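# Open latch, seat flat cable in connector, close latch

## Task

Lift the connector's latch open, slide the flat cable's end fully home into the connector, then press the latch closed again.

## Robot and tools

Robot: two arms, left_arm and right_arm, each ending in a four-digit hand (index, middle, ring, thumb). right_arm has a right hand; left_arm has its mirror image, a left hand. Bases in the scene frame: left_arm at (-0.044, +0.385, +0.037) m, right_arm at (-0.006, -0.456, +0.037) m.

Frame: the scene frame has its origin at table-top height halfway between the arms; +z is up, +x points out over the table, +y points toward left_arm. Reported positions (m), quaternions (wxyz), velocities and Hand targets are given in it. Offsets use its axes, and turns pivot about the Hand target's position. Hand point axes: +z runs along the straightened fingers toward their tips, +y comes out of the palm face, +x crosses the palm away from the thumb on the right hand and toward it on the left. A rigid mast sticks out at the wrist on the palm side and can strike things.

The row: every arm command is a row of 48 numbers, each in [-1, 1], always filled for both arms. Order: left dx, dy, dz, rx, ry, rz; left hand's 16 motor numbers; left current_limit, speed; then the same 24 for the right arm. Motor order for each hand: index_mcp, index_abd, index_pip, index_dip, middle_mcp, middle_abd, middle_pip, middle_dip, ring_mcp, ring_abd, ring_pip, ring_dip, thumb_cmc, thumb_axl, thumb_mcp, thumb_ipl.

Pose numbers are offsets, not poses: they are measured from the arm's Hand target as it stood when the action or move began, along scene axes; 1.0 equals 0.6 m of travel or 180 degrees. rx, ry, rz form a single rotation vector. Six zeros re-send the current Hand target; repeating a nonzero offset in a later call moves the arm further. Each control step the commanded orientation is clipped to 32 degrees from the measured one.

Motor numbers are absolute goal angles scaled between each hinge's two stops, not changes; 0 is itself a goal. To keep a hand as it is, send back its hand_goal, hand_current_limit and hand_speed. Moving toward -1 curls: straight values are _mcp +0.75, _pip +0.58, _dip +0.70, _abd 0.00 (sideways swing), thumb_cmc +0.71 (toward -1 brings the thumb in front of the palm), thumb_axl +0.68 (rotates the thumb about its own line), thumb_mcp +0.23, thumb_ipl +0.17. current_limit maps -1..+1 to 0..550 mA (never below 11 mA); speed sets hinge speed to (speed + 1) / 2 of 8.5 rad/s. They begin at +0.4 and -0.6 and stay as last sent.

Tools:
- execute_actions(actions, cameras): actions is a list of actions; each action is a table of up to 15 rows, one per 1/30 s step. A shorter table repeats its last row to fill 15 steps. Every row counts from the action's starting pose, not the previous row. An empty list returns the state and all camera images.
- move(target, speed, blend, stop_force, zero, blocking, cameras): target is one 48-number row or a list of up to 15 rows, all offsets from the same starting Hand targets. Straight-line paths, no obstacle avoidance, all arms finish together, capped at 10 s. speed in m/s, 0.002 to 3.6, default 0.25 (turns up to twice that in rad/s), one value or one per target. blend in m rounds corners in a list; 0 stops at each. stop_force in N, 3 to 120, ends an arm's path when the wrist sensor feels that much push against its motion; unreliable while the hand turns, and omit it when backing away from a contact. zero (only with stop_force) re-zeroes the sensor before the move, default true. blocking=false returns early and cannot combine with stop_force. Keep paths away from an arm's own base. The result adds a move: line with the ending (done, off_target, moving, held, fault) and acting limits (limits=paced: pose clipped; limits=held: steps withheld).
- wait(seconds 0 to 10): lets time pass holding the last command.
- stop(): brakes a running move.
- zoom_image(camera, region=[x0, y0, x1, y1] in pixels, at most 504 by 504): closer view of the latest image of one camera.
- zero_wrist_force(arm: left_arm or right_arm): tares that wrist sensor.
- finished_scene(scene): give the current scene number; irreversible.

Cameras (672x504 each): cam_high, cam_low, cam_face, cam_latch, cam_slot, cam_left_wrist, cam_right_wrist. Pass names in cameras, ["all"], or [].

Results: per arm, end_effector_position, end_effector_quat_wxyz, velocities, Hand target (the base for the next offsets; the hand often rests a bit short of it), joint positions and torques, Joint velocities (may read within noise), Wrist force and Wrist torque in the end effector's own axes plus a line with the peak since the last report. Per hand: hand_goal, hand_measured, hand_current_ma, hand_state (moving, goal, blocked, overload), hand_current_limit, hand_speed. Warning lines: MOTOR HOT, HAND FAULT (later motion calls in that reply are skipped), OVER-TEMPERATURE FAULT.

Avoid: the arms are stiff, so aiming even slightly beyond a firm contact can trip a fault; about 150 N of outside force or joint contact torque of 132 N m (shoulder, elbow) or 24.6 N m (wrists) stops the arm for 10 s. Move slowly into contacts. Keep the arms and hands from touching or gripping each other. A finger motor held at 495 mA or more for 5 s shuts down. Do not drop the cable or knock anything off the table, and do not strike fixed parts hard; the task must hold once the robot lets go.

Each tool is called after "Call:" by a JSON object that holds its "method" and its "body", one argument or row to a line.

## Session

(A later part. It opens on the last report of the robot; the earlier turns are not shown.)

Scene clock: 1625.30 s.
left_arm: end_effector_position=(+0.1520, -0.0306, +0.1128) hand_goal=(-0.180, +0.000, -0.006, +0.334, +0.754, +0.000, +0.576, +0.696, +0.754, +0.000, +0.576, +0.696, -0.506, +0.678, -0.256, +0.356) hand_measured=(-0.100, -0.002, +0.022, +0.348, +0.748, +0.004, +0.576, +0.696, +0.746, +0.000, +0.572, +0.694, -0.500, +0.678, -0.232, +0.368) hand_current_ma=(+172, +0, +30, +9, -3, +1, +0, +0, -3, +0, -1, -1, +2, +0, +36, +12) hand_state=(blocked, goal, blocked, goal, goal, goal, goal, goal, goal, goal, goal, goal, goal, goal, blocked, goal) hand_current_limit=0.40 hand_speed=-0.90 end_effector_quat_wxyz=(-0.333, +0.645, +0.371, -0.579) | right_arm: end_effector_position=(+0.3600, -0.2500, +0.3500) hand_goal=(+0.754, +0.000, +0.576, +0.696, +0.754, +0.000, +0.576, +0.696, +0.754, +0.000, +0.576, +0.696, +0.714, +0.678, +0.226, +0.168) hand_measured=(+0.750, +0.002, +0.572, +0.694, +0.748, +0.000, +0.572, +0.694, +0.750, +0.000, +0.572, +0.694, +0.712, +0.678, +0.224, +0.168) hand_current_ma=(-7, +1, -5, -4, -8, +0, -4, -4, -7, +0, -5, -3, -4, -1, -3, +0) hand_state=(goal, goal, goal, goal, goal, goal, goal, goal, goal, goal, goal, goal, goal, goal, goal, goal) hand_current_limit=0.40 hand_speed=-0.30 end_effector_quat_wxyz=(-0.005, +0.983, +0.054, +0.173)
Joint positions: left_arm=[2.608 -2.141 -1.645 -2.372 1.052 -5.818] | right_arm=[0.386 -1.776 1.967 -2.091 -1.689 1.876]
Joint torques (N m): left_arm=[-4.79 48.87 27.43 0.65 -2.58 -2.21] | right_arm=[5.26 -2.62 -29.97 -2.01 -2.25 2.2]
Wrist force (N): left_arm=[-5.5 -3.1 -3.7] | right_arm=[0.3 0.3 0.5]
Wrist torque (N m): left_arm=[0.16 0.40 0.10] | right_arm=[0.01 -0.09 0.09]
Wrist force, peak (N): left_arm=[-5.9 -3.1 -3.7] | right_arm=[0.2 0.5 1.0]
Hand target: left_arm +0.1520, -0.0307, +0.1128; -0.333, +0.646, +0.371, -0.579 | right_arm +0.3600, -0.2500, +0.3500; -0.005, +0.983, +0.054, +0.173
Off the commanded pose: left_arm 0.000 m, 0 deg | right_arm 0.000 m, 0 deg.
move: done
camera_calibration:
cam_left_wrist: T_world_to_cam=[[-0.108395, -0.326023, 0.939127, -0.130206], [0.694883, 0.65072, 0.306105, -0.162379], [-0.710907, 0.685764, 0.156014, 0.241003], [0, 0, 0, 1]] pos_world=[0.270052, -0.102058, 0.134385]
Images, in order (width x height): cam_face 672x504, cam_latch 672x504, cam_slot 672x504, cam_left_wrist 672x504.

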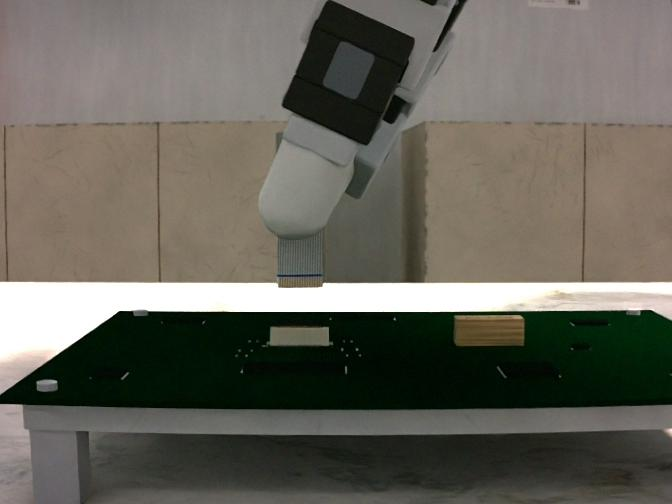

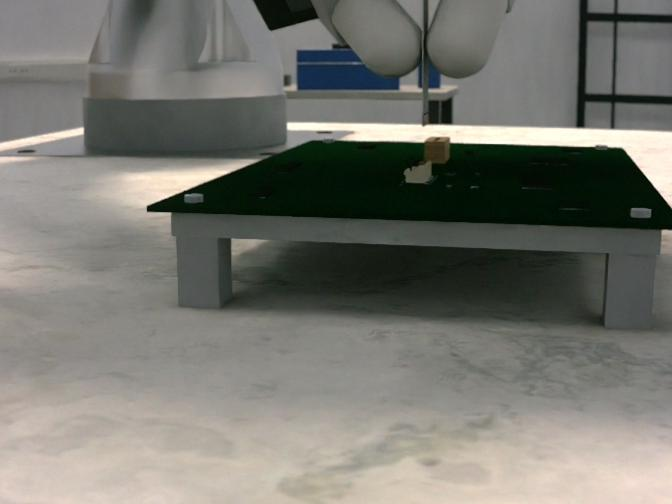

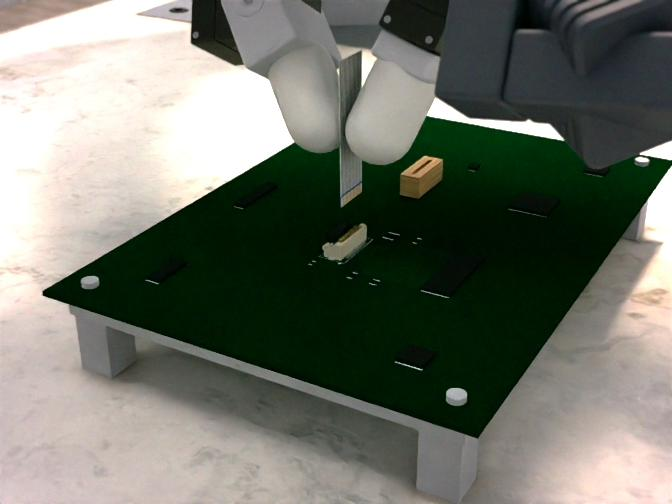

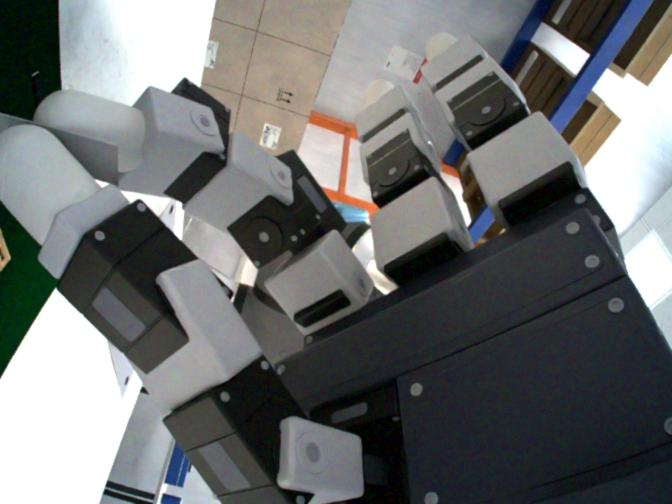

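Call:
{"method": "move", "body": {
  "target": [
    [-0.0028,-0.0003,-0.018,0,0,0,-0.18,0,-0.007,0.333,0.754,0,0.576,0.696,0.754,0,0.576,0.696,-0.506,0.677,-0.256,0.356,0.4,-0.9,0,0,0,0,0,0,0.754,0,0.576,0.696,0.754,0,0.576,0.696,0.754,0,0.576,0.696,0.714,0.678,0.226,0.168,0.4,-0.3]
  ],
  "speed": 0.03,
  "cameras": ["cam_latch","cam_slot","cam_face"]
}}

Call:
{"method": "zoom_image", "body": {
  "camera": "cam_latch",
  "region": [396, 110, 444, 188]
}}

Call:
{"method": "zoom_image", "body": {
  "camera": "cam_slot",
  "region": [316, 190, 376, 264]
}}

Call:
{"method": "zoom_image", "body": {
  "camera": "cam_face",
  "region": [250, 270, 350, 360]
}}

Scene clock: 1648.47 s.
left_arm: end_effector_position=(+0.1503, -0.0309, +0.1021) hand_goal=(-0.180, +0.000, -0.006, +0.334, +0.754, +0.000, +0.576, +0.696, +0.754, +0.000, +0.576, +0.696, -0.506, +0.678, -0.256, +0.356) hand_measured=(-0.100, -0.002, +0.022, +0.348, +0.748, +0.004, +0.576, +0.696, +0.746, +0.000, +0.572, +0.694, -0.500, +0.678, -0.232, +0.368) hand_current_ma=(+172, +0, +30, +9, -3, +1, +0, +0, -3, +0, -1, -1, +2, +0, +36, +12) hand_state=(blocked, goal, blocked, goal, goal, goal, goal, goal, goal, goal, goal, goal, goal, goal, blocked, goal) hand_current_limit=0.40 hand_speed=-0.90 end_effector_quat_wxyz=(-0.333, +0.646, +0.371, -0.579) | right_arm: end_effector_position=(+0.3600, -0.2500, +0.3500) hand_goal=(+0.754, +0.000, +0.576, +0.696, +0.754, +0.000, +0.576, +0.696, +0.754, +0.000, +0.576, +0.696, +0.714, +0.678, +0.226, +0.168) hand_measured=(+0.750, +0.002, +0.572, +0.694, +0.748, +0.000, +0.572, +0.694, +0.750, +0.000, +0.572, +0.694, +0.712, +0.678, +0.224, +0.168) hand_current_ma=(-7, +1, -5, -4, -8, +0, -4, -4, -7, +0, -5, -3, -4, -1, -3, +0) hand_state=(goal, goal, goal, goal, goal, goal, goal, goal, goal, goal, goal, goal, goal, goal, goal, goal) hand_current_limit=0.40 hand_speed=-0.30 end_effector_quat_wxyz=(-0.005, +0.983, +0.054, +0.173)
Joint positions: left_arm=[2.606 -2.155 -1.656 -2.347 1.05 -5.819] | right_arm=[0.386 -1.776 1.967 -2.091 -1.689 1.876]
Joint torques (N m): left_arm=[-5.97 25.94 9.23 0.29 -2.72 -2.38] | right_arm=[4.82 -2.62 -29.73 -2.28 -2.32 2.07]
Wrist force (N): left_arm=[-5.7 -2.9 -3.7] | right_arm=[-0.2 0.5 0.8]
Wrist torque (N m): left_arm=[0.19 0.41 0.09] | right_arm=[0.01 -0.04 0.05]
Wrist force, peak (N): left_arm=[-5.9 -3.3 -3.8] | right_arm=[0.5 0.5 0.9]
Hand target: left_arm +0.1503, -0.0309, +0.1020; -0.333, +0.646, +0.371, -0.579 | right_arm +0.3600, -0.2500, +0.3500; -0.005, +0.983, +0.054, +0.173
Off the commanded pose: left_arm 0.000 m, 0 deg | right_arm 0.000 m, 0 deg.
move: done
Images, in order (width x height): cam_face 672x504, cam_latch 672x504, cam_slot 672x504.

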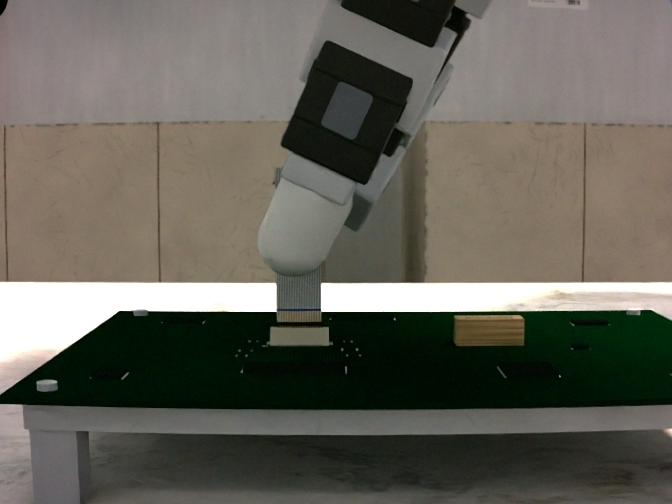

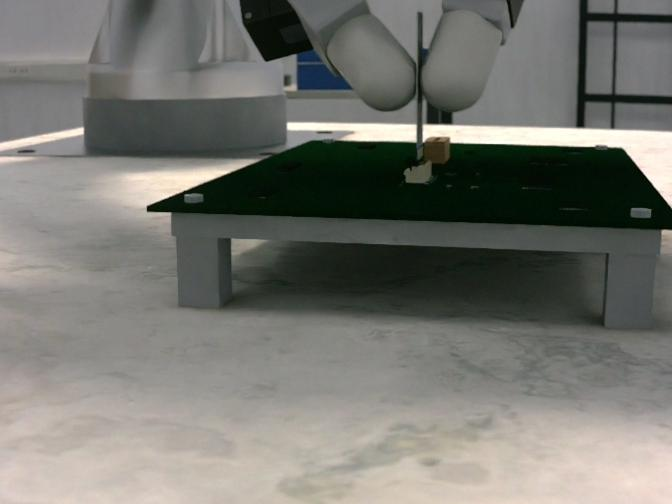

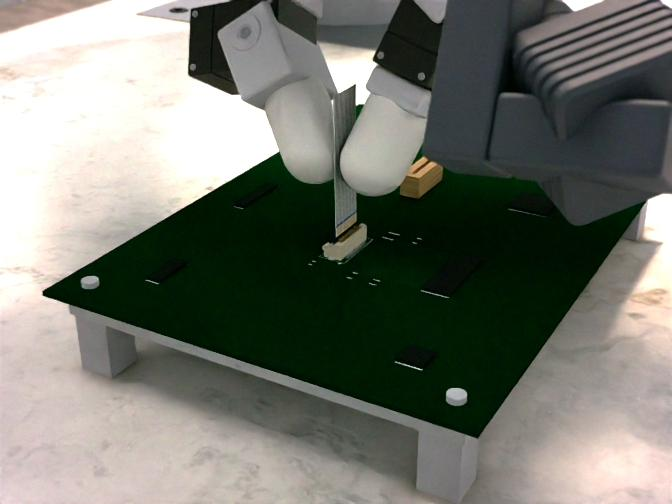

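Scaled by 6.462 from the camera's 672x504 image, which has a finer 960x720 frame.

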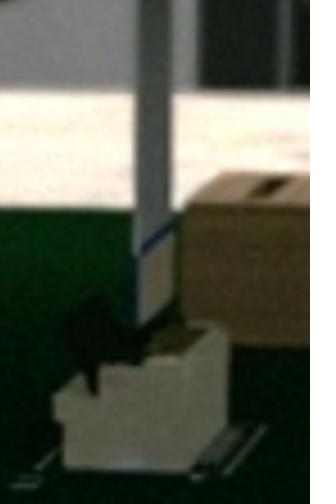

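Scaled by 6.811 from the camera's 672x504 image, which has a finer 960x720 frame.

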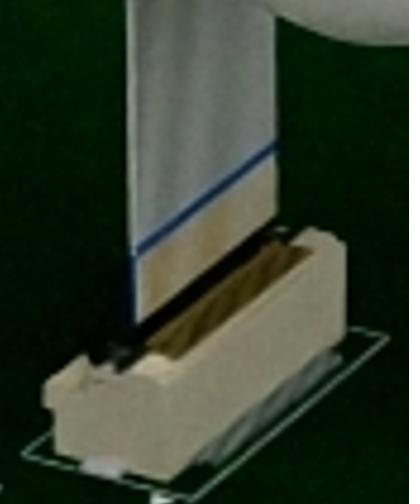

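Scaled by 5.040 from the camera's 672x504 image, which has a finer 960x720 frame.

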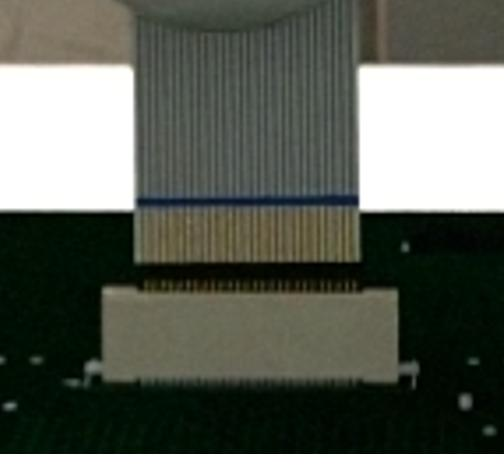

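Call:
{"method": "move", "body": {
  "target": [
    [0,0.0002,-0.0045,0,0,0,-0.18,0,-0.007,0.333,0.754,0,0.576,0.696,0.754,0,0.576,0.696,-0.506,0.677,-0.256,0.356,0.4,-0.9,0,0,0,0,0,0,0.754,0,0.576,0.696,0.754,0,0.576,0.696,0.754,0,0.576,0.696,0.714,0.678,0.226,0.168,0.4,-0.3]
  ],
  "speed": 0.01,
  "cameras": ["cam_latch","cam_slot","cam_face"]
}}

Call:
{"method": "zoom_image", "body": {
  "camera": "cam_latch",
  "region": [396, 90, 444, 188]
}}

Call:
{"method": "zoom_image", "body": {
  "camera": "cam_slot",
  "region": [316, 190, 376, 264]
}}

Call:
{"method": "zoom_image", "body": {
  "camera": "cam_face",
  "region": [250, 270, 350, 360]
}}

Scene clock: 1662.80 s.
left_arm: end_effector_position=(+0.1503, -0.0308, +0.0994) hand_goal=(-0.180, +0.000, -0.006, +0.334, +0.754, +0.000, +0.576, +0.696, +0.754, +0.000, +0.576, +0.696, -0.506, +0.678, -0.256, +0.356) hand_measured=(-0.100, -0.002, +0.022, +0.348, +0.748, +0.004, +0.576, +0.696, +0.746, +0.000, +0.572, +0.694, -0.500, +0.678, -0.232, +0.368) hand_current_ma=(+172, +0, +30, +9, -3, +1, +0, +0, -3, +0, -1, -1, +2, +0, +36, +12) hand_state=(blocked, goal, blocked, goal, goal, goal, goal, goal, goal, goal, goal, goal, goal, goal, blocked, goal) hand_current_limit=0.40 hand_speed=-0.90 end_effector_quat_wxyz=(-0.333, +0.645, +0.371, -0.579) | right_arm: end_effector_position=(+0.3600, -0.2500, +0.3500) hand_goal=(+0.754, +0.000, +0.576, +0.696, +0.754, +0.000, +0.576, +0.696, +0.754, +0.000, +0.576, +0.696, +0.714, +0.678, +0.226, +0.168) hand_measured=(+0.750, +0.002, +0.572, +0.694, +0.748, +0.000, +0.572, +0.694, +0.750, +0.000, +0.572, +0.694, +0.712, +0.678, +0.224, +0.168) hand_current_ma=(-7, +1, -5, -4, -8, +0, -4, -4, -7, +0, -5, -3, -4, -1, -3, +0) hand_state=(goal, goal, goal, goal, goal, goal, goal, goal, goal, goal, goal, goal, goal, goal, goal, goal) hand_current_limit=0.40 hand_speed=-0.30 end_effector_quat_wxyz=(-0.005, +0.983, +0.054, +0.173)
Joint positions: left_arm=[2.607 -2.158 -1.658 -2.341 1.05 -5.819] | right_arm=[0.386 -1.776 1.967 -2.091 -1.689 1.876]
Joint torques (N m): left_arm=[5.86 26.01 8.86 0.41 2.3 -1.4] | right_arm=[5.2 -2.82 -29.67 -2.34 -2.21 2.21]
Wrist force (N): left_arm=[-5.7 -2.9 -3.5] | right_arm=[0.2 0.3 0.7]
Wrist torque (N m): left_arm=[0.16 0.42 0.08] | right_arm=[-0.01 -0.08 0.08]
Wrist force, peak (N): left_arm=[-5.9 -3.2 -3.8] | right_arm=[0.1 0.7 1.0]
Hand target: left_arm +0.1503, -0.0308, +0.0993; -0.333, +0.646, +0.371, -0.579 | right_arm +0.3600, -0.2500, +0.3500; -0.005, +0.983, +0.054, +0.173
Off the commanded pose: left_arm 0.000 m, 0 deg | right_arm 0.000 m, 0 deg.
move: done
Images, in order (width x height): cam_face 672x504, cam_latch 672x504, cam_slot 672x504.

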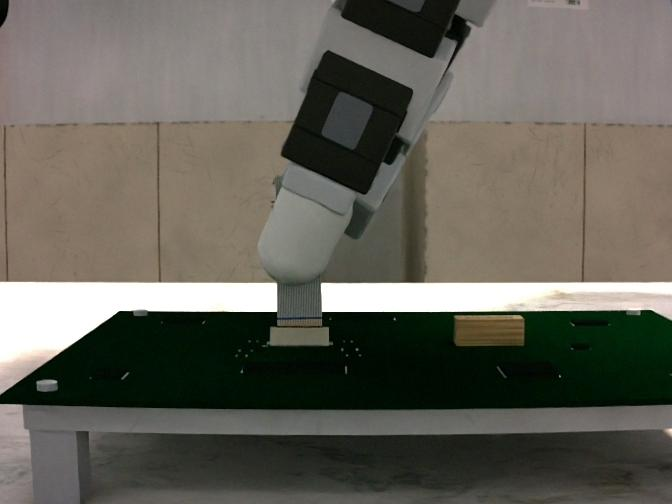

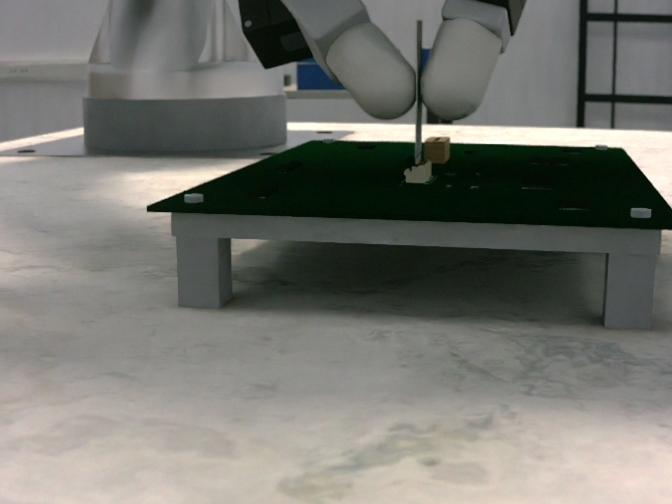

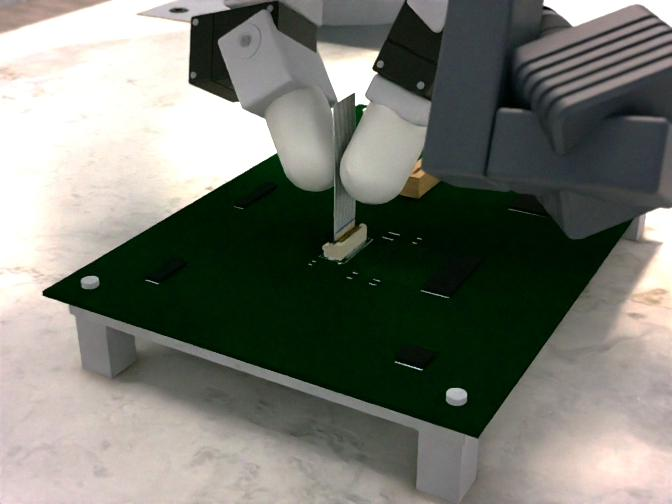

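Scaled by 5.143 from the camera's 672x504 image, which has a finer 960x720 frame.

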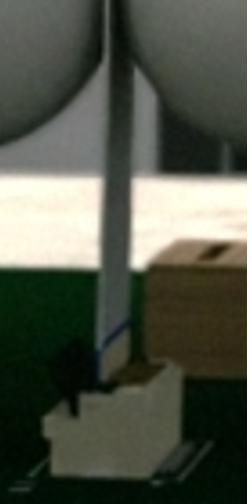

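Scaled by 6.811 from the camera's 672x504 image, which has a finer 960x720 frame.

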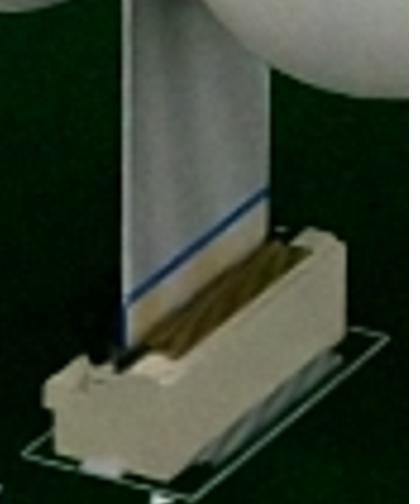

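Scaled by 5.040 from the camera's 672x504 image, which has a finer 960x720 frame.

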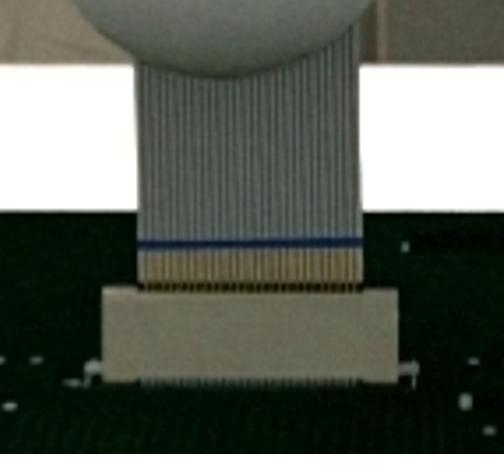

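Call:
{"method": "move", "body": {
  "target": [
    [0,0,-0.002,0,0,0,-0.18,0,-0.007,0.333,0.754,0,0.576,0.696,0.754,0,0.576,0.696,-0.506,0.677,-0.256,0.356,0.4,-0.9,0,0,0,0,0,0,0.754,0,0.576,0.696,0.754,0,0.576,0.696,0.754,0,0.576,0.696,0.714,0.678,0.226,0.168,0.4,-0.3]
  ],
  "speed": 0.01,
  "cameras": ["cam_latch","cam_slot","cam_face"]
}}

Call:
{"method": "zoom_image", "body": {
  "camera": "cam_latch",
  "region": [396, 90, 444, 188]
}}

Call:
{"method": "zoom_image", "body": {
  "camera": "cam_slot",
  "region": [316, 190, 376, 264]
}}

Call:
{"method": "zoom_image", "body": {
  "camera": "cam_face",
  "region": [250, 270, 350, 360]
}}

Scene clock: 1672.03 s.
left_arm: end_effector_position=(+0.1503, -0.0308, +0.0981) hand_goal=(-0.180, +0.000, -0.006, +0.334, +0.754, +0.000, +0.576, +0.696, +0.754, +0.000, +0.576, +0.696, -0.506, +0.678, -0.256, +0.356) hand_measured=(-0.100, -0.002, +0.022, +0.348, +0.748, +0.004, +0.576, +0.696, +0.746, +0.000, +0.572, +0.694, -0.500, +0.678, -0.232, +0.368) hand_current_ma=(+172, +0, +30, +9, -3, +1, +0, +0, -3, +0, -1, -1, +2, +0, +36, +12) hand_state=(blocked, goal, blocked, goal, goal, goal, goal, goal, goal, goal, goal, goal, goal, goal, blocked, goal) hand_current_limit=0.40 hand_speed=-0.90 end_effector_quat_wxyz=(-0.333, +0.646, +0.371, -0.579) | right_arm: end_effector_position=(+0.3600, -0.2500, +0.3500) hand_goal=(+0.754, +0.000, +0.576, +0.696, +0.754, +0.000, +0.576, +0.696, +0.754, +0.000, +0.576, +0.696, +0.714, +0.678, +0.226, +0.168) hand_measured=(+0.750, +0.002, +0.572, +0.694, +0.748, +0.000, +0.572, +0.694, +0.750, +0.000, +0.572, +0.694, +0.712, +0.678, +0.224, +0.168) hand_current_ma=(-7, +1, -5, -4, -8, +0, -4, -4, -7, +0, -5, -3, -4, -1, -3, +0) hand_state=(goal, goal, goal, goal, goal, goal, goal, goal, goal, goal, goal, goal, goal, goal, goal, goal) hand_current_limit=0.40 hand_speed=-0.30 end_effector_quat_wxyz=(-0.005, +0.983, +0.054, +0.173)
Joint positions: left_arm=[2.607 -2.16 -1.659 -2.339 1.051 -5.819] | right_arm=[0.386 -1.776 1.967 -2.091 -1.689 1.876]
Joint torques (N m): left_arm=[6.86 27.32 7.82 0.58 2.37 0.98] | right_arm=[5.56 -2.81 -28.97 -2.46 -2.26 2.2]
Wrist force (N): left_arm=[-5.6 -3.1 -3.6] | right_arm=[0.2 0.2 0.9]
Wrist torque (N m): left_arm=[0.15 0.41 0.09] | right_arm=[-0.03 -0.09 0.08]
Wrist force, peak (N): left_arm=[-6.0 -3.2 -3.8] | right_arm=[0.3 0.6 1.0]
Hand target: left_arm +0.1503, -0.0308, +0.0981; -0.333, +0.646, +0.371, -0.579 | right_arm +0.3600, -0.2500, +0.3500; -0.005, +0.983, +0.054, +0.173
Off the commanded pose: left_arm 0.000 m, 0 deg | right_arm 0.000 m, 0 deg.
move: done
Images, in order (width x height): cam_face 672x504, cam_latch 672x504, cam_slot 672x504.

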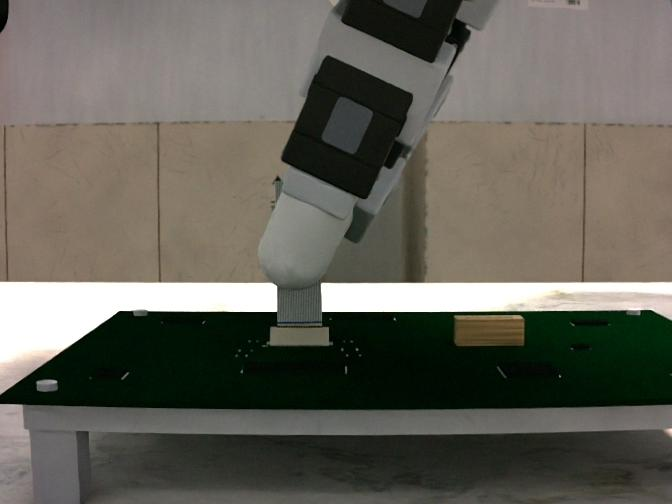

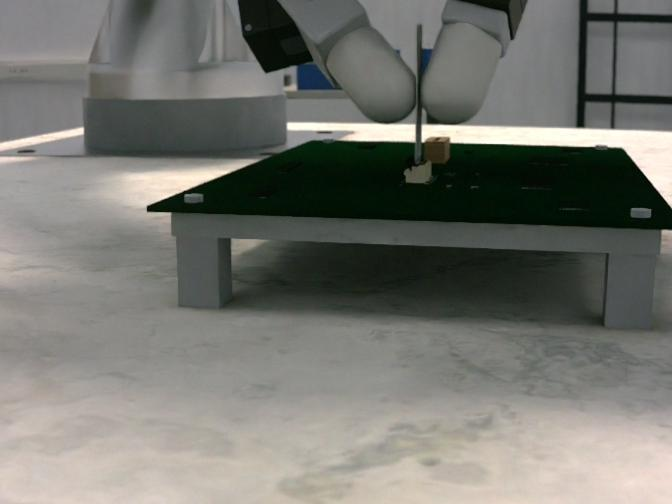

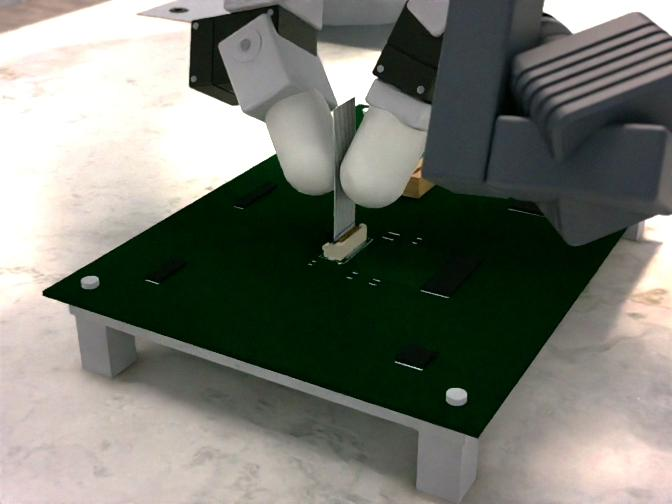

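Scaled by 5.143 from the camera's 672x504 image, which has a finer 960x720 frame.

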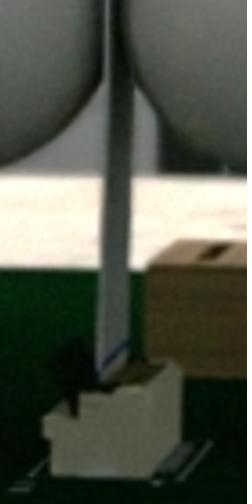

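Scaled by 6.811 from the camera's 672x504 image, which has a finer 960x720 frame.

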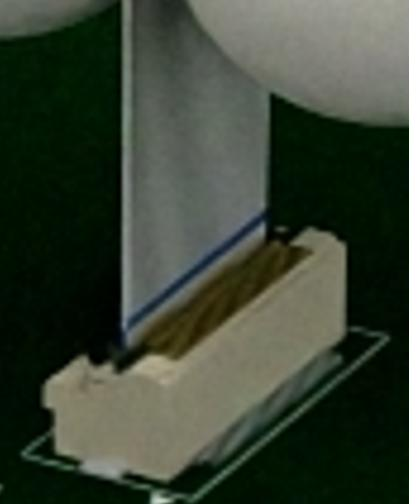

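Scaled by 5.040 from the camera's 672x504 image, which has a finer 960x720 frame.

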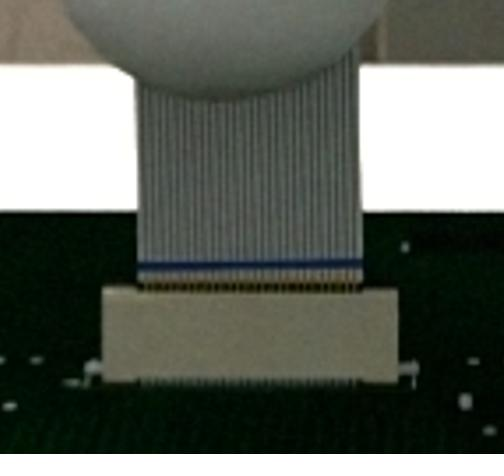

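Call:
{"method": "move", "body": {
  "target": [
    [-0.0006,0,-0.002,0,0,0,-0.18,0,-0.007,0.333,0.754,0,0.576,0.696,0.754,0,0.576,0.696,-0.506,0.677,-0.256,0.356,0.4,-0.9,0,0,0,0,0,0,0.754,0,0.576,0.696,0.754,0,0.576,0.696,0.754,0,0.576,0.696,0.714,0.678,0.226,0.168,0.4,-0.3]
  ],
  "speed": 0.01,
  "cameras": ["cam_latch","cam_slot","cam_face"]
}}

Call:
{"method": "zoom_image", "body": {
  "camera": "cam_latch",
  "region": [396, 90, 444, 188]
}}

Call:
{"method": "zoom_image", "body": {
  "camera": "cam_slot",
  "region": [316, 190, 376, 264]
}}

Call:
{"method": "zoom_image", "body": {
  "camera": "cam_face",
  "region": [250, 270, 350, 360]
}}

Scene clock: 1682.37 s.
left_arm: end_effector_position=(+0.1500, -0.0308, +0.0969) hand_goal=(-0.180, +0.000, -0.006, +0.334, +0.754, +0.000, +0.576, +0.696, +0.754, +0.000, +0.576, +0.696, -0.506, +0.678, -0.256, +0.356) hand_measured=(-0.100, -0.002, +0.022, +0.348, +0.748, +0.004, +0.576, +0.696, +0.746, +0.000, +0.572, +0.694, -0.500, +0.678, -0.232, +0.368) hand_current_ma=(+172, +0, +30, +9, -3, +1, +0, +0, -3, +0, -1, -1, +2, +0, +36, +12) hand_state=(blocked, goal, blocked, goal, goal, goal, goal, goal, goal, goal, goal, goal, goal, goal, blocked, goal) hand_current_limit=0.40 hand_speed=-0.90 end_effector_quat_wxyz=(-0.333, +0.646, +0.371, -0.579) | right_arm: end_effector_position=(+0.3600, -0.2500, +0.3500) hand_goal=(+0.754, +0.000, +0.576, +0.696, +0.754, +0.000, +0.576, +0.696, +0.754, +0.000, +0.576, +0.696, +0.714, +0.678, +0.226, +0.168) hand_measured=(+0.750, +0.002, +0.572, +0.694, +0.748, +0.000, +0.572, +0.694, +0.750, +0.000, +0.572, +0.694, +0.712, +0.678, +0.224, +0.168) hand_current_ma=(-7, +1, -5, -4, -8, +0, -4, -4, -7, +0, -5, -3, -4, -1, -3, +0) hand_state=(goal, goal, goal, goal, goal, goal, goal, goal, goal, goal, goal, goal, goal, goal, goal, goal) hand_current_limit=0.40 hand_speed=-0.30 end_effector_quat_wxyz=(-0.005, +0.983, +0.054, +0.173)
Joint positions: left_arm=[2.606 -2.162 -1.661 -2.336 1.05 -5.819] | right_arm=[0.386 -1.776 1.967 -2.091 -1.689 1.876]
Joint torques (N m): left_arm=[-6.64 25.93 7.26 0.43 -2.65 -0.77] | right_arm=[5.56 -2.06 -29.38 -2.43 -2.23 2.21]
Wrist force (N): left_arm=[-5.7 -2.9 -3.7] | right_arm=[0.1 0.3 0.8]
Wrist torque (N m): left_arm=[0.19 0.42 0.08] | right_arm=[0.00 -0.08 0.07]
Wrist force, peak (N): left_arm=[-6.0 -3.1 -3.8] | right_arm=[0.2 0.4 1.0]
Hand target: left_arm +0.1499, -0.0308, +0.0969; -0.333, +0.646, +0.371, -0.579 | right_arm +0.3600, -0.2500, +0.3500; -0.005, +0.983, +0.054, +0.173
Off the commanded pose: left_arm 0.000 m, 0 deg | right_arm 0.000 m, 0 deg.
move: done
Images, in order (width x height): cam_face 672x504, cam_latch 672x504, cam_slot 672x504.

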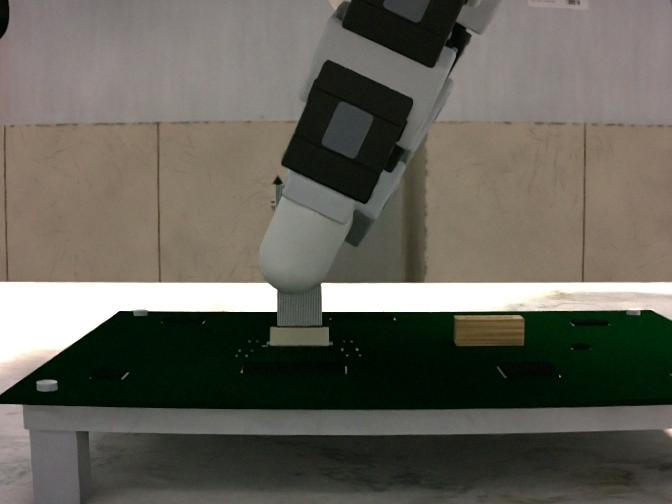

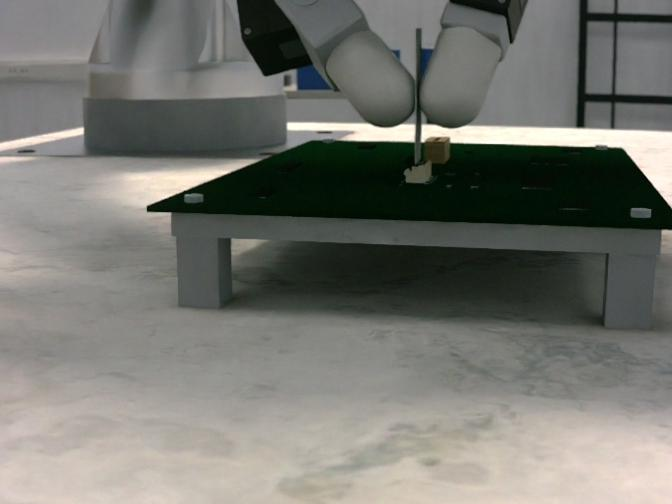

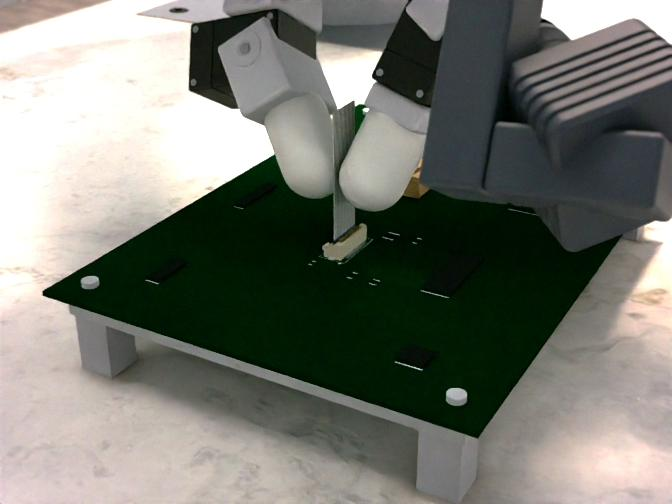

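Scaled by 5.143 from the camera's 672x504 image, which has a finer 960x720 frame.

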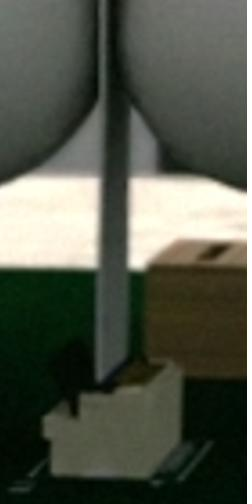

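Scaled by 6.811 from the camera's 672x504 image, which has a finer 960x720 frame.

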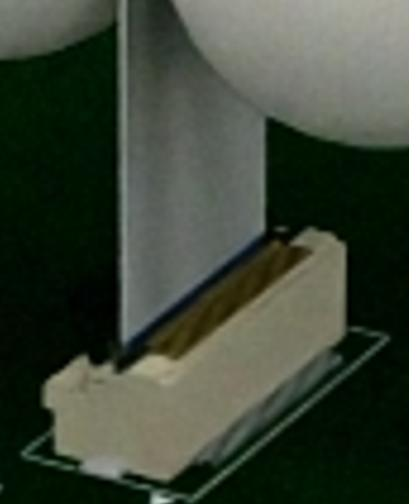

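Scaled by 5.040 from the camera's 672x504 image, which has a finer 960x720 frame.

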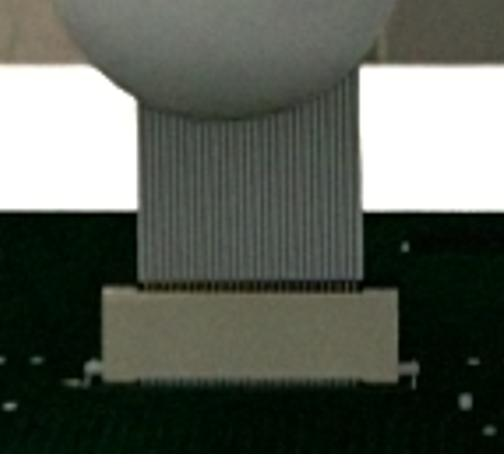

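Call:
{"method": "move", "body": {
  "target": [
    [-0.0003,0,-0.0017,0,0,0,-0.18,0,-0.007,0.333,0.754,0,0.576,0.696,0.754,0,0.576,0.696,-0.506,0.677,-0.256,0.356,0.4,-0.9,0,0,0,0,0,0,0.754,0,0.576,0.696,0.754,0,0.576,0.696,0.754,0,0.576,0.696,0.714,0.678,0.226,0.168,0.4,-0.3]
  ],
  "speed": 0.01,
  "cameras": ["cam_latch","cam_slot","cam_face"]
}}

Call:
{"method": "zoom_image", "body": {
  "camera": "cam_latch",
  "region": [396, 90, 444, 188]
}}

Call:
{"method": "zoom_image", "body": {
  "camera": "cam_slot",
  "region": [316, 190, 376, 264]
}}

Call:
{"method": "zoom_image", "body": {
  "camera": "cam_face",
  "region": [250, 270, 350, 360]
}}

Scene clock: 1690.53 s.
left_arm: end_effector_position=(+0.1498, -0.0308, +0.0959) hand_goal=(-0.180, +0.000, -0.006, +0.334, +0.754, +0.000, +0.576, +0.696, +0.754, +0.000, +0.576, +0.696, -0.506, +0.678, -0.256, +0.356) hand_measured=(-0.100, -0.004, +0.022, +0.348, +0.748, +0.004, +0.576, +0.696, +0.746, +0.000, +0.572, +0.694, -0.502, +0.678, -0.232, +0.368) hand_current_ma=(+172, -1, +30, +9, -3, +1, +0, +0, -3, +0, -1, -1, +1, +0, +36, +12) hand_state=(blocked, goal, blocked, goal, goal, goal, goal, goal, goal, goal, goal, goal, goal, goal, blocked, goal) hand_current_limit=0.40 hand_speed=-0.90 end_effector_quat_wxyz=(-0.333, +0.646, +0.371, -0.579) | right_arm: end_effector_position=(+0.3600, -0.2500, +0.3500) hand_goal=(+0.754, +0.000, +0.576, +0.696, +0.754, +0.000, +0.576, +0.696, +0.754, +0.000, +0.576, +0.696, +0.714, +0.678, +0.226, +0.168) hand_measured=(+0.750, +0.002, +0.572, +0.694, +0.748, +0.000, +0.572, +0.694, +0.750, +0.000, +0.572, +0.694, +0.712, +0.678, +0.224, +0.168) hand_current_ma=(-7, +1, -5, -4, -8, +0, -4, -4, -7, +0, -5, -3, -4, -1, -3, +0) hand_state=(goal, goal, goal, goal, goal, goal, goal, goal, goal, goal, goal, goal, goal, goal, goal, goal) hand_current_limit=0.40 hand_speed=-0.30 end_effector_quat_wxyz=(-0.005, +0.983, +0.054, +0.173)
Joint positions: left_arm=[2.606 -2.163 -1.662 -2.333 1.05 -5.819] | right_arm=[0.386 -1.776 1.967 -2.091 -1.689 1.876]
Joint torques (N m): left_arm=[-6.15 26.63 8.18 0.82 -2.74 -2.48] | right_arm=[5.36 -2.3 -29.51 -2.49 -2.19 2.3]
Wrist force (N): left_arm=[-6.6 -6.5 -4.1] | right_arm=[0.0 0.6 0.7]
Wrist torque (N m): left_arm=[-0.03 0.45 0.07] | right_arm=[0.03 -0.06 0.07]
Wrist force, peak (N): left_arm=[-6.7 -6.8 -3.9] | right_arm=[0.4 0.3 1.0]
Hand target: left_arm +0.1498, -0.0308, +0.0959; -0.333, +0.646, +0.371, -0.579 | right_arm +0.3600, -0.2500, +0.3500; -0.005, +0.983, +0.054, +0.173
Off the commanded pose: left_arm 0.000 m, 0 deg | right_arm 0.000 m, 0 deg.
move: done
Images, in order (width x height): cam_face 672x504, cam_latch 672x504, cam_slot 672x504.

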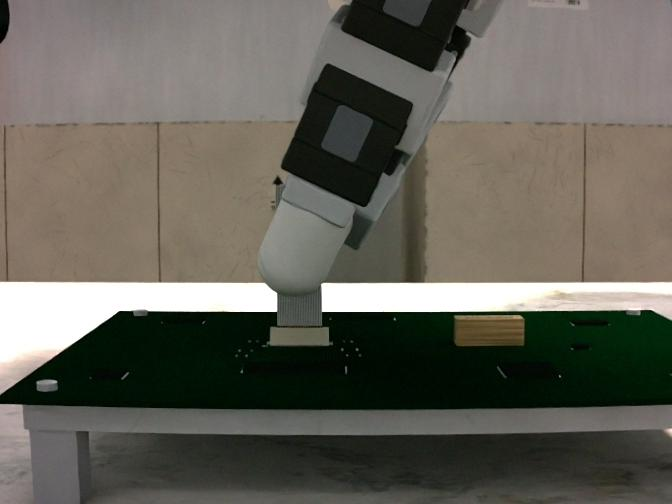

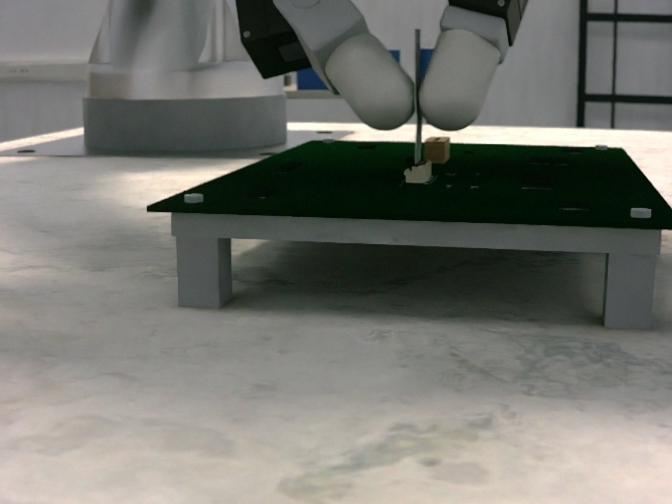

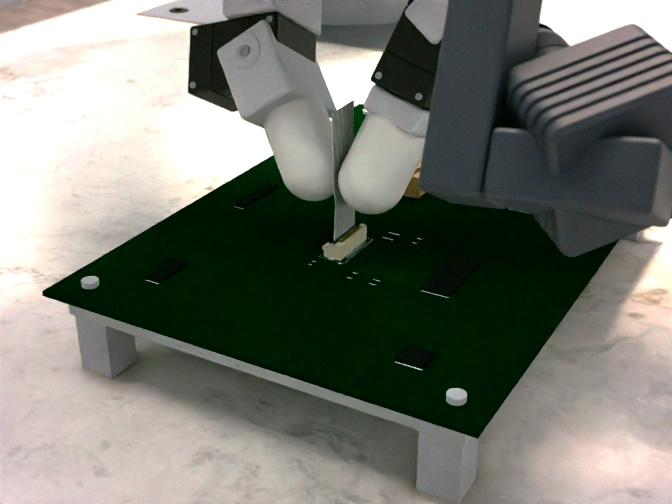

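Scaled by 5.143 from the camera's 672x504 image, which has a finer 960x720 frame.

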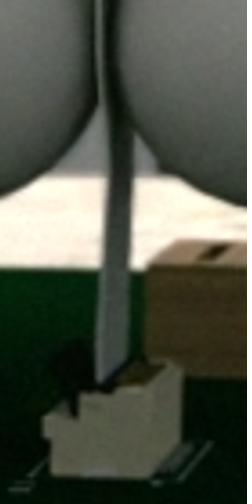

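Scaled by 6.811 from the camera's 672x504 image, which has a finer 960x720 frame.

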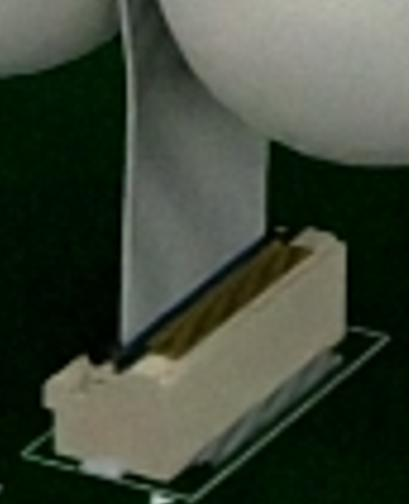

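Scaled by 5.040 from the camera's 672x504 image, which has a finer 960x720 frame.

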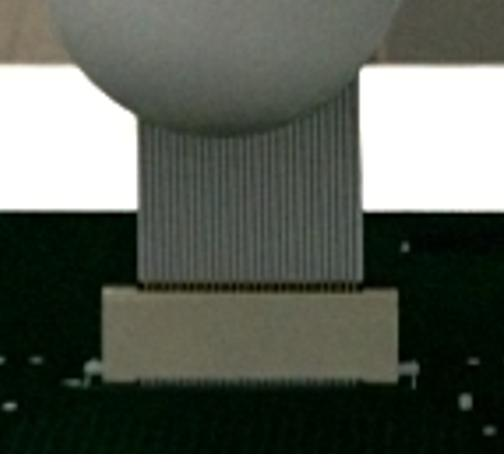

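Call:
{"method": "move", "body": {
  "target": [
    [0,0,0.001,0,0,0,-0.18,0,-0.007,0.333,0.754,0,0.576,0.696,0.754,0,0.576,0.696,-0.506,0.677,-0.256,0.356,0.4,-0.9,0,0,0,0,0,0,0.754,0,0.576,0.696,0.754,0,0.576,0.696,0.754,0,0.576,0.696,0.714,0.678,0.226,0.168,0.4,-0.3],
    [0,0,0.001,0,0,0,-0.05,0,-0.007,0.333,0.754,0,0.576,0.696,0.754,0,0.576,0.696,-0.506,0.677,-0.2,0.356,0.4,-0.9,0,0,0,0,0,0,0.754,0,0.576,0.696,0.754,0,0.576,0.696,0.754,0,0.576,0.696,0.714,0.678,0.226,0.168,0.4,-0.3]
  ],
  "speed": 0.01,
  "cameras": ["cam_latch","cam_slot","cam_face"]
}}

Call:
{"method": "zoom_image", "body": {
  "camera": "cam_latch",
  "region": [370, 20, 480, 188]
}}

Call:
{"method": "zoom_image", "body": {
  "camera": "cam_slot",
  "region": [316, 190, 376, 264]
}}

Call:
{"method": "zoom_image", "body": {
  "camera": "cam_face",
  "region": [250, 270, 350, 360]
}}

Scene clock: 1729.53 s.
left_arm: end_effector_position=(+0.1498, -0.0308, +0.0965) hand_goal=(-0.050, +0.000, -0.006, +0.334, +0.754, +0.000, +0.576, +0.696, +0.754, +0.000, +0.576, +0.696, -0.506, +0.678, -0.200, +0.356) hand_measured=(-0.058, -0.002, -0.002, +0.338, +0.748, +0.004, +0.576, +0.696, +0.746, +0.000, +0.572, +0.694, -0.502, +0.678, -0.200, +0.358) hand_current_ma=(-4, +0, +1, +1, -3, +1, +0, +0, -3, +0, -1, -1, +1, +0, +0, +1) hand_state=(goal, goal, goal, goal, goal, goal, goal, goal, goal, goal, goal, goal, goal, goal, goal, goal) hand_current_limit=0.40 hand_speed=-0.90 end_effector_quat_wxyz=(-0.333, +0.646, +0.371, -0.579) | right_arm: end_effector_position=(+0.3600, -0.2500, +0.3500) hand_goal=(+0.754, +0.000, +0.576, +0.696, +0.754, +0.000, +0.576, +0.696, +0.754, +0.000, +0.576, +0.696, +0.714, +0.678, +0.226, +0.168) hand_measured=(+0.750, +0.002, +0.572, +0.694, +0.748, +0.000, +0.572, +0.694, +0.750, +0.000, +0.572, +0.694, +0.712, +0.678, +0.224, +0.168) hand_current_ma=(-7, +1, -5, -4, -8, +0, -4, -4, -7, +0, -5, -3, -4, -1, -3, +0) hand_state=(goal, goal, goal, goal, goal, goal, goal, goal, goal, goal, goal, goal, goal, goal, goal, goal) hand_current_limit=0.40 hand_speed=-0.30 end_effector_quat_wxyz=(-0.005, +0.983, +0.054, +0.173)
Joint positions: left_arm=[2.606 -2.162 -1.661 -2.334 1.05 -5.819] | right_arm=[0.386 -1.776 1.967 -2.091 -1.689 1.876]
Joint torques (N m): left_arm=[-5.03 48.02 23.28 -2.89 -2.61 -2.42] | right_arm=[5.32 -2.28 -29.79 -2.62 -2.24 2.17]
Wrist force (N): left_arm=[-5.7 -2.9 -3.5] | right_arm=[0.2 0.4 1.0]
Wrist torque (N m): left_arm=[0.17 0.43 0.08] | right_arm=[-0.02 -0.09 0.08]
Wrist force, peak (N): left_arm=[-6.8 -6.8 -4.1] | right_arm=[-0.1 0.5 1.1]
Hand target: left_arm +0.1498, -0.0308, +0.0965; -0.333, +0.646, +0.371, -0.579 | right_arm +0.3600, -0.2500, +0.3500; -0.005, +0.983, +0.054, +0.173
Off the commanded pose: left_arm 0.000 m, 0 deg | right_arm 0.000 m, 0 deg.
move: done
Images, in order (width x height): cam_face 672x504, cam_latch 672x504, cam_slot 672x504.

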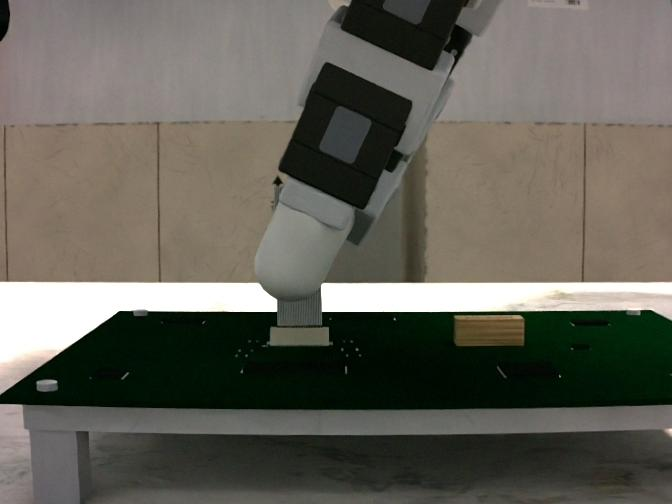

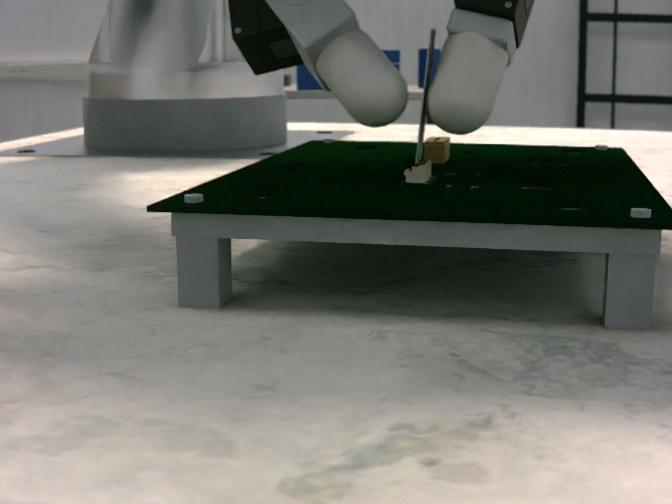

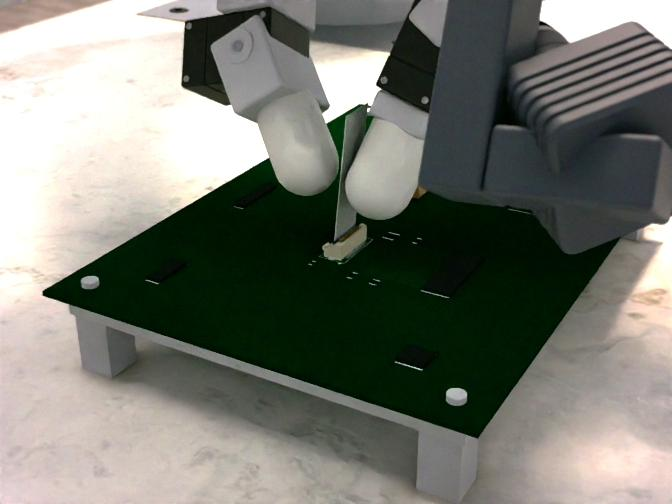

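Scaled by 3.000 from the camera's 672x504 image, which has a finer 960x720 frame.

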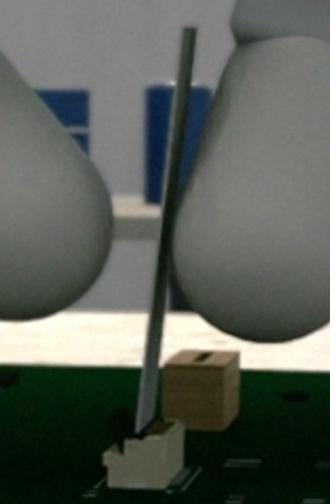

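Scaled by 6.811 from the camera's 672x504 image, which has a finer 960x720 frame.

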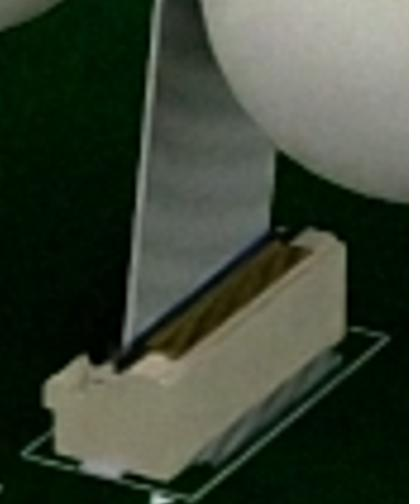

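Scaled by 5.040 from the camera's 672x504 image, which has a finer 960x720 frame.

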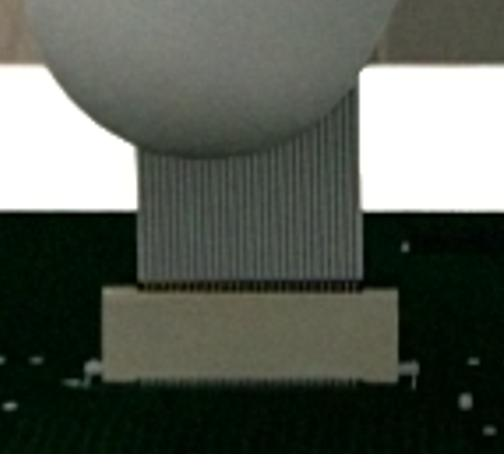

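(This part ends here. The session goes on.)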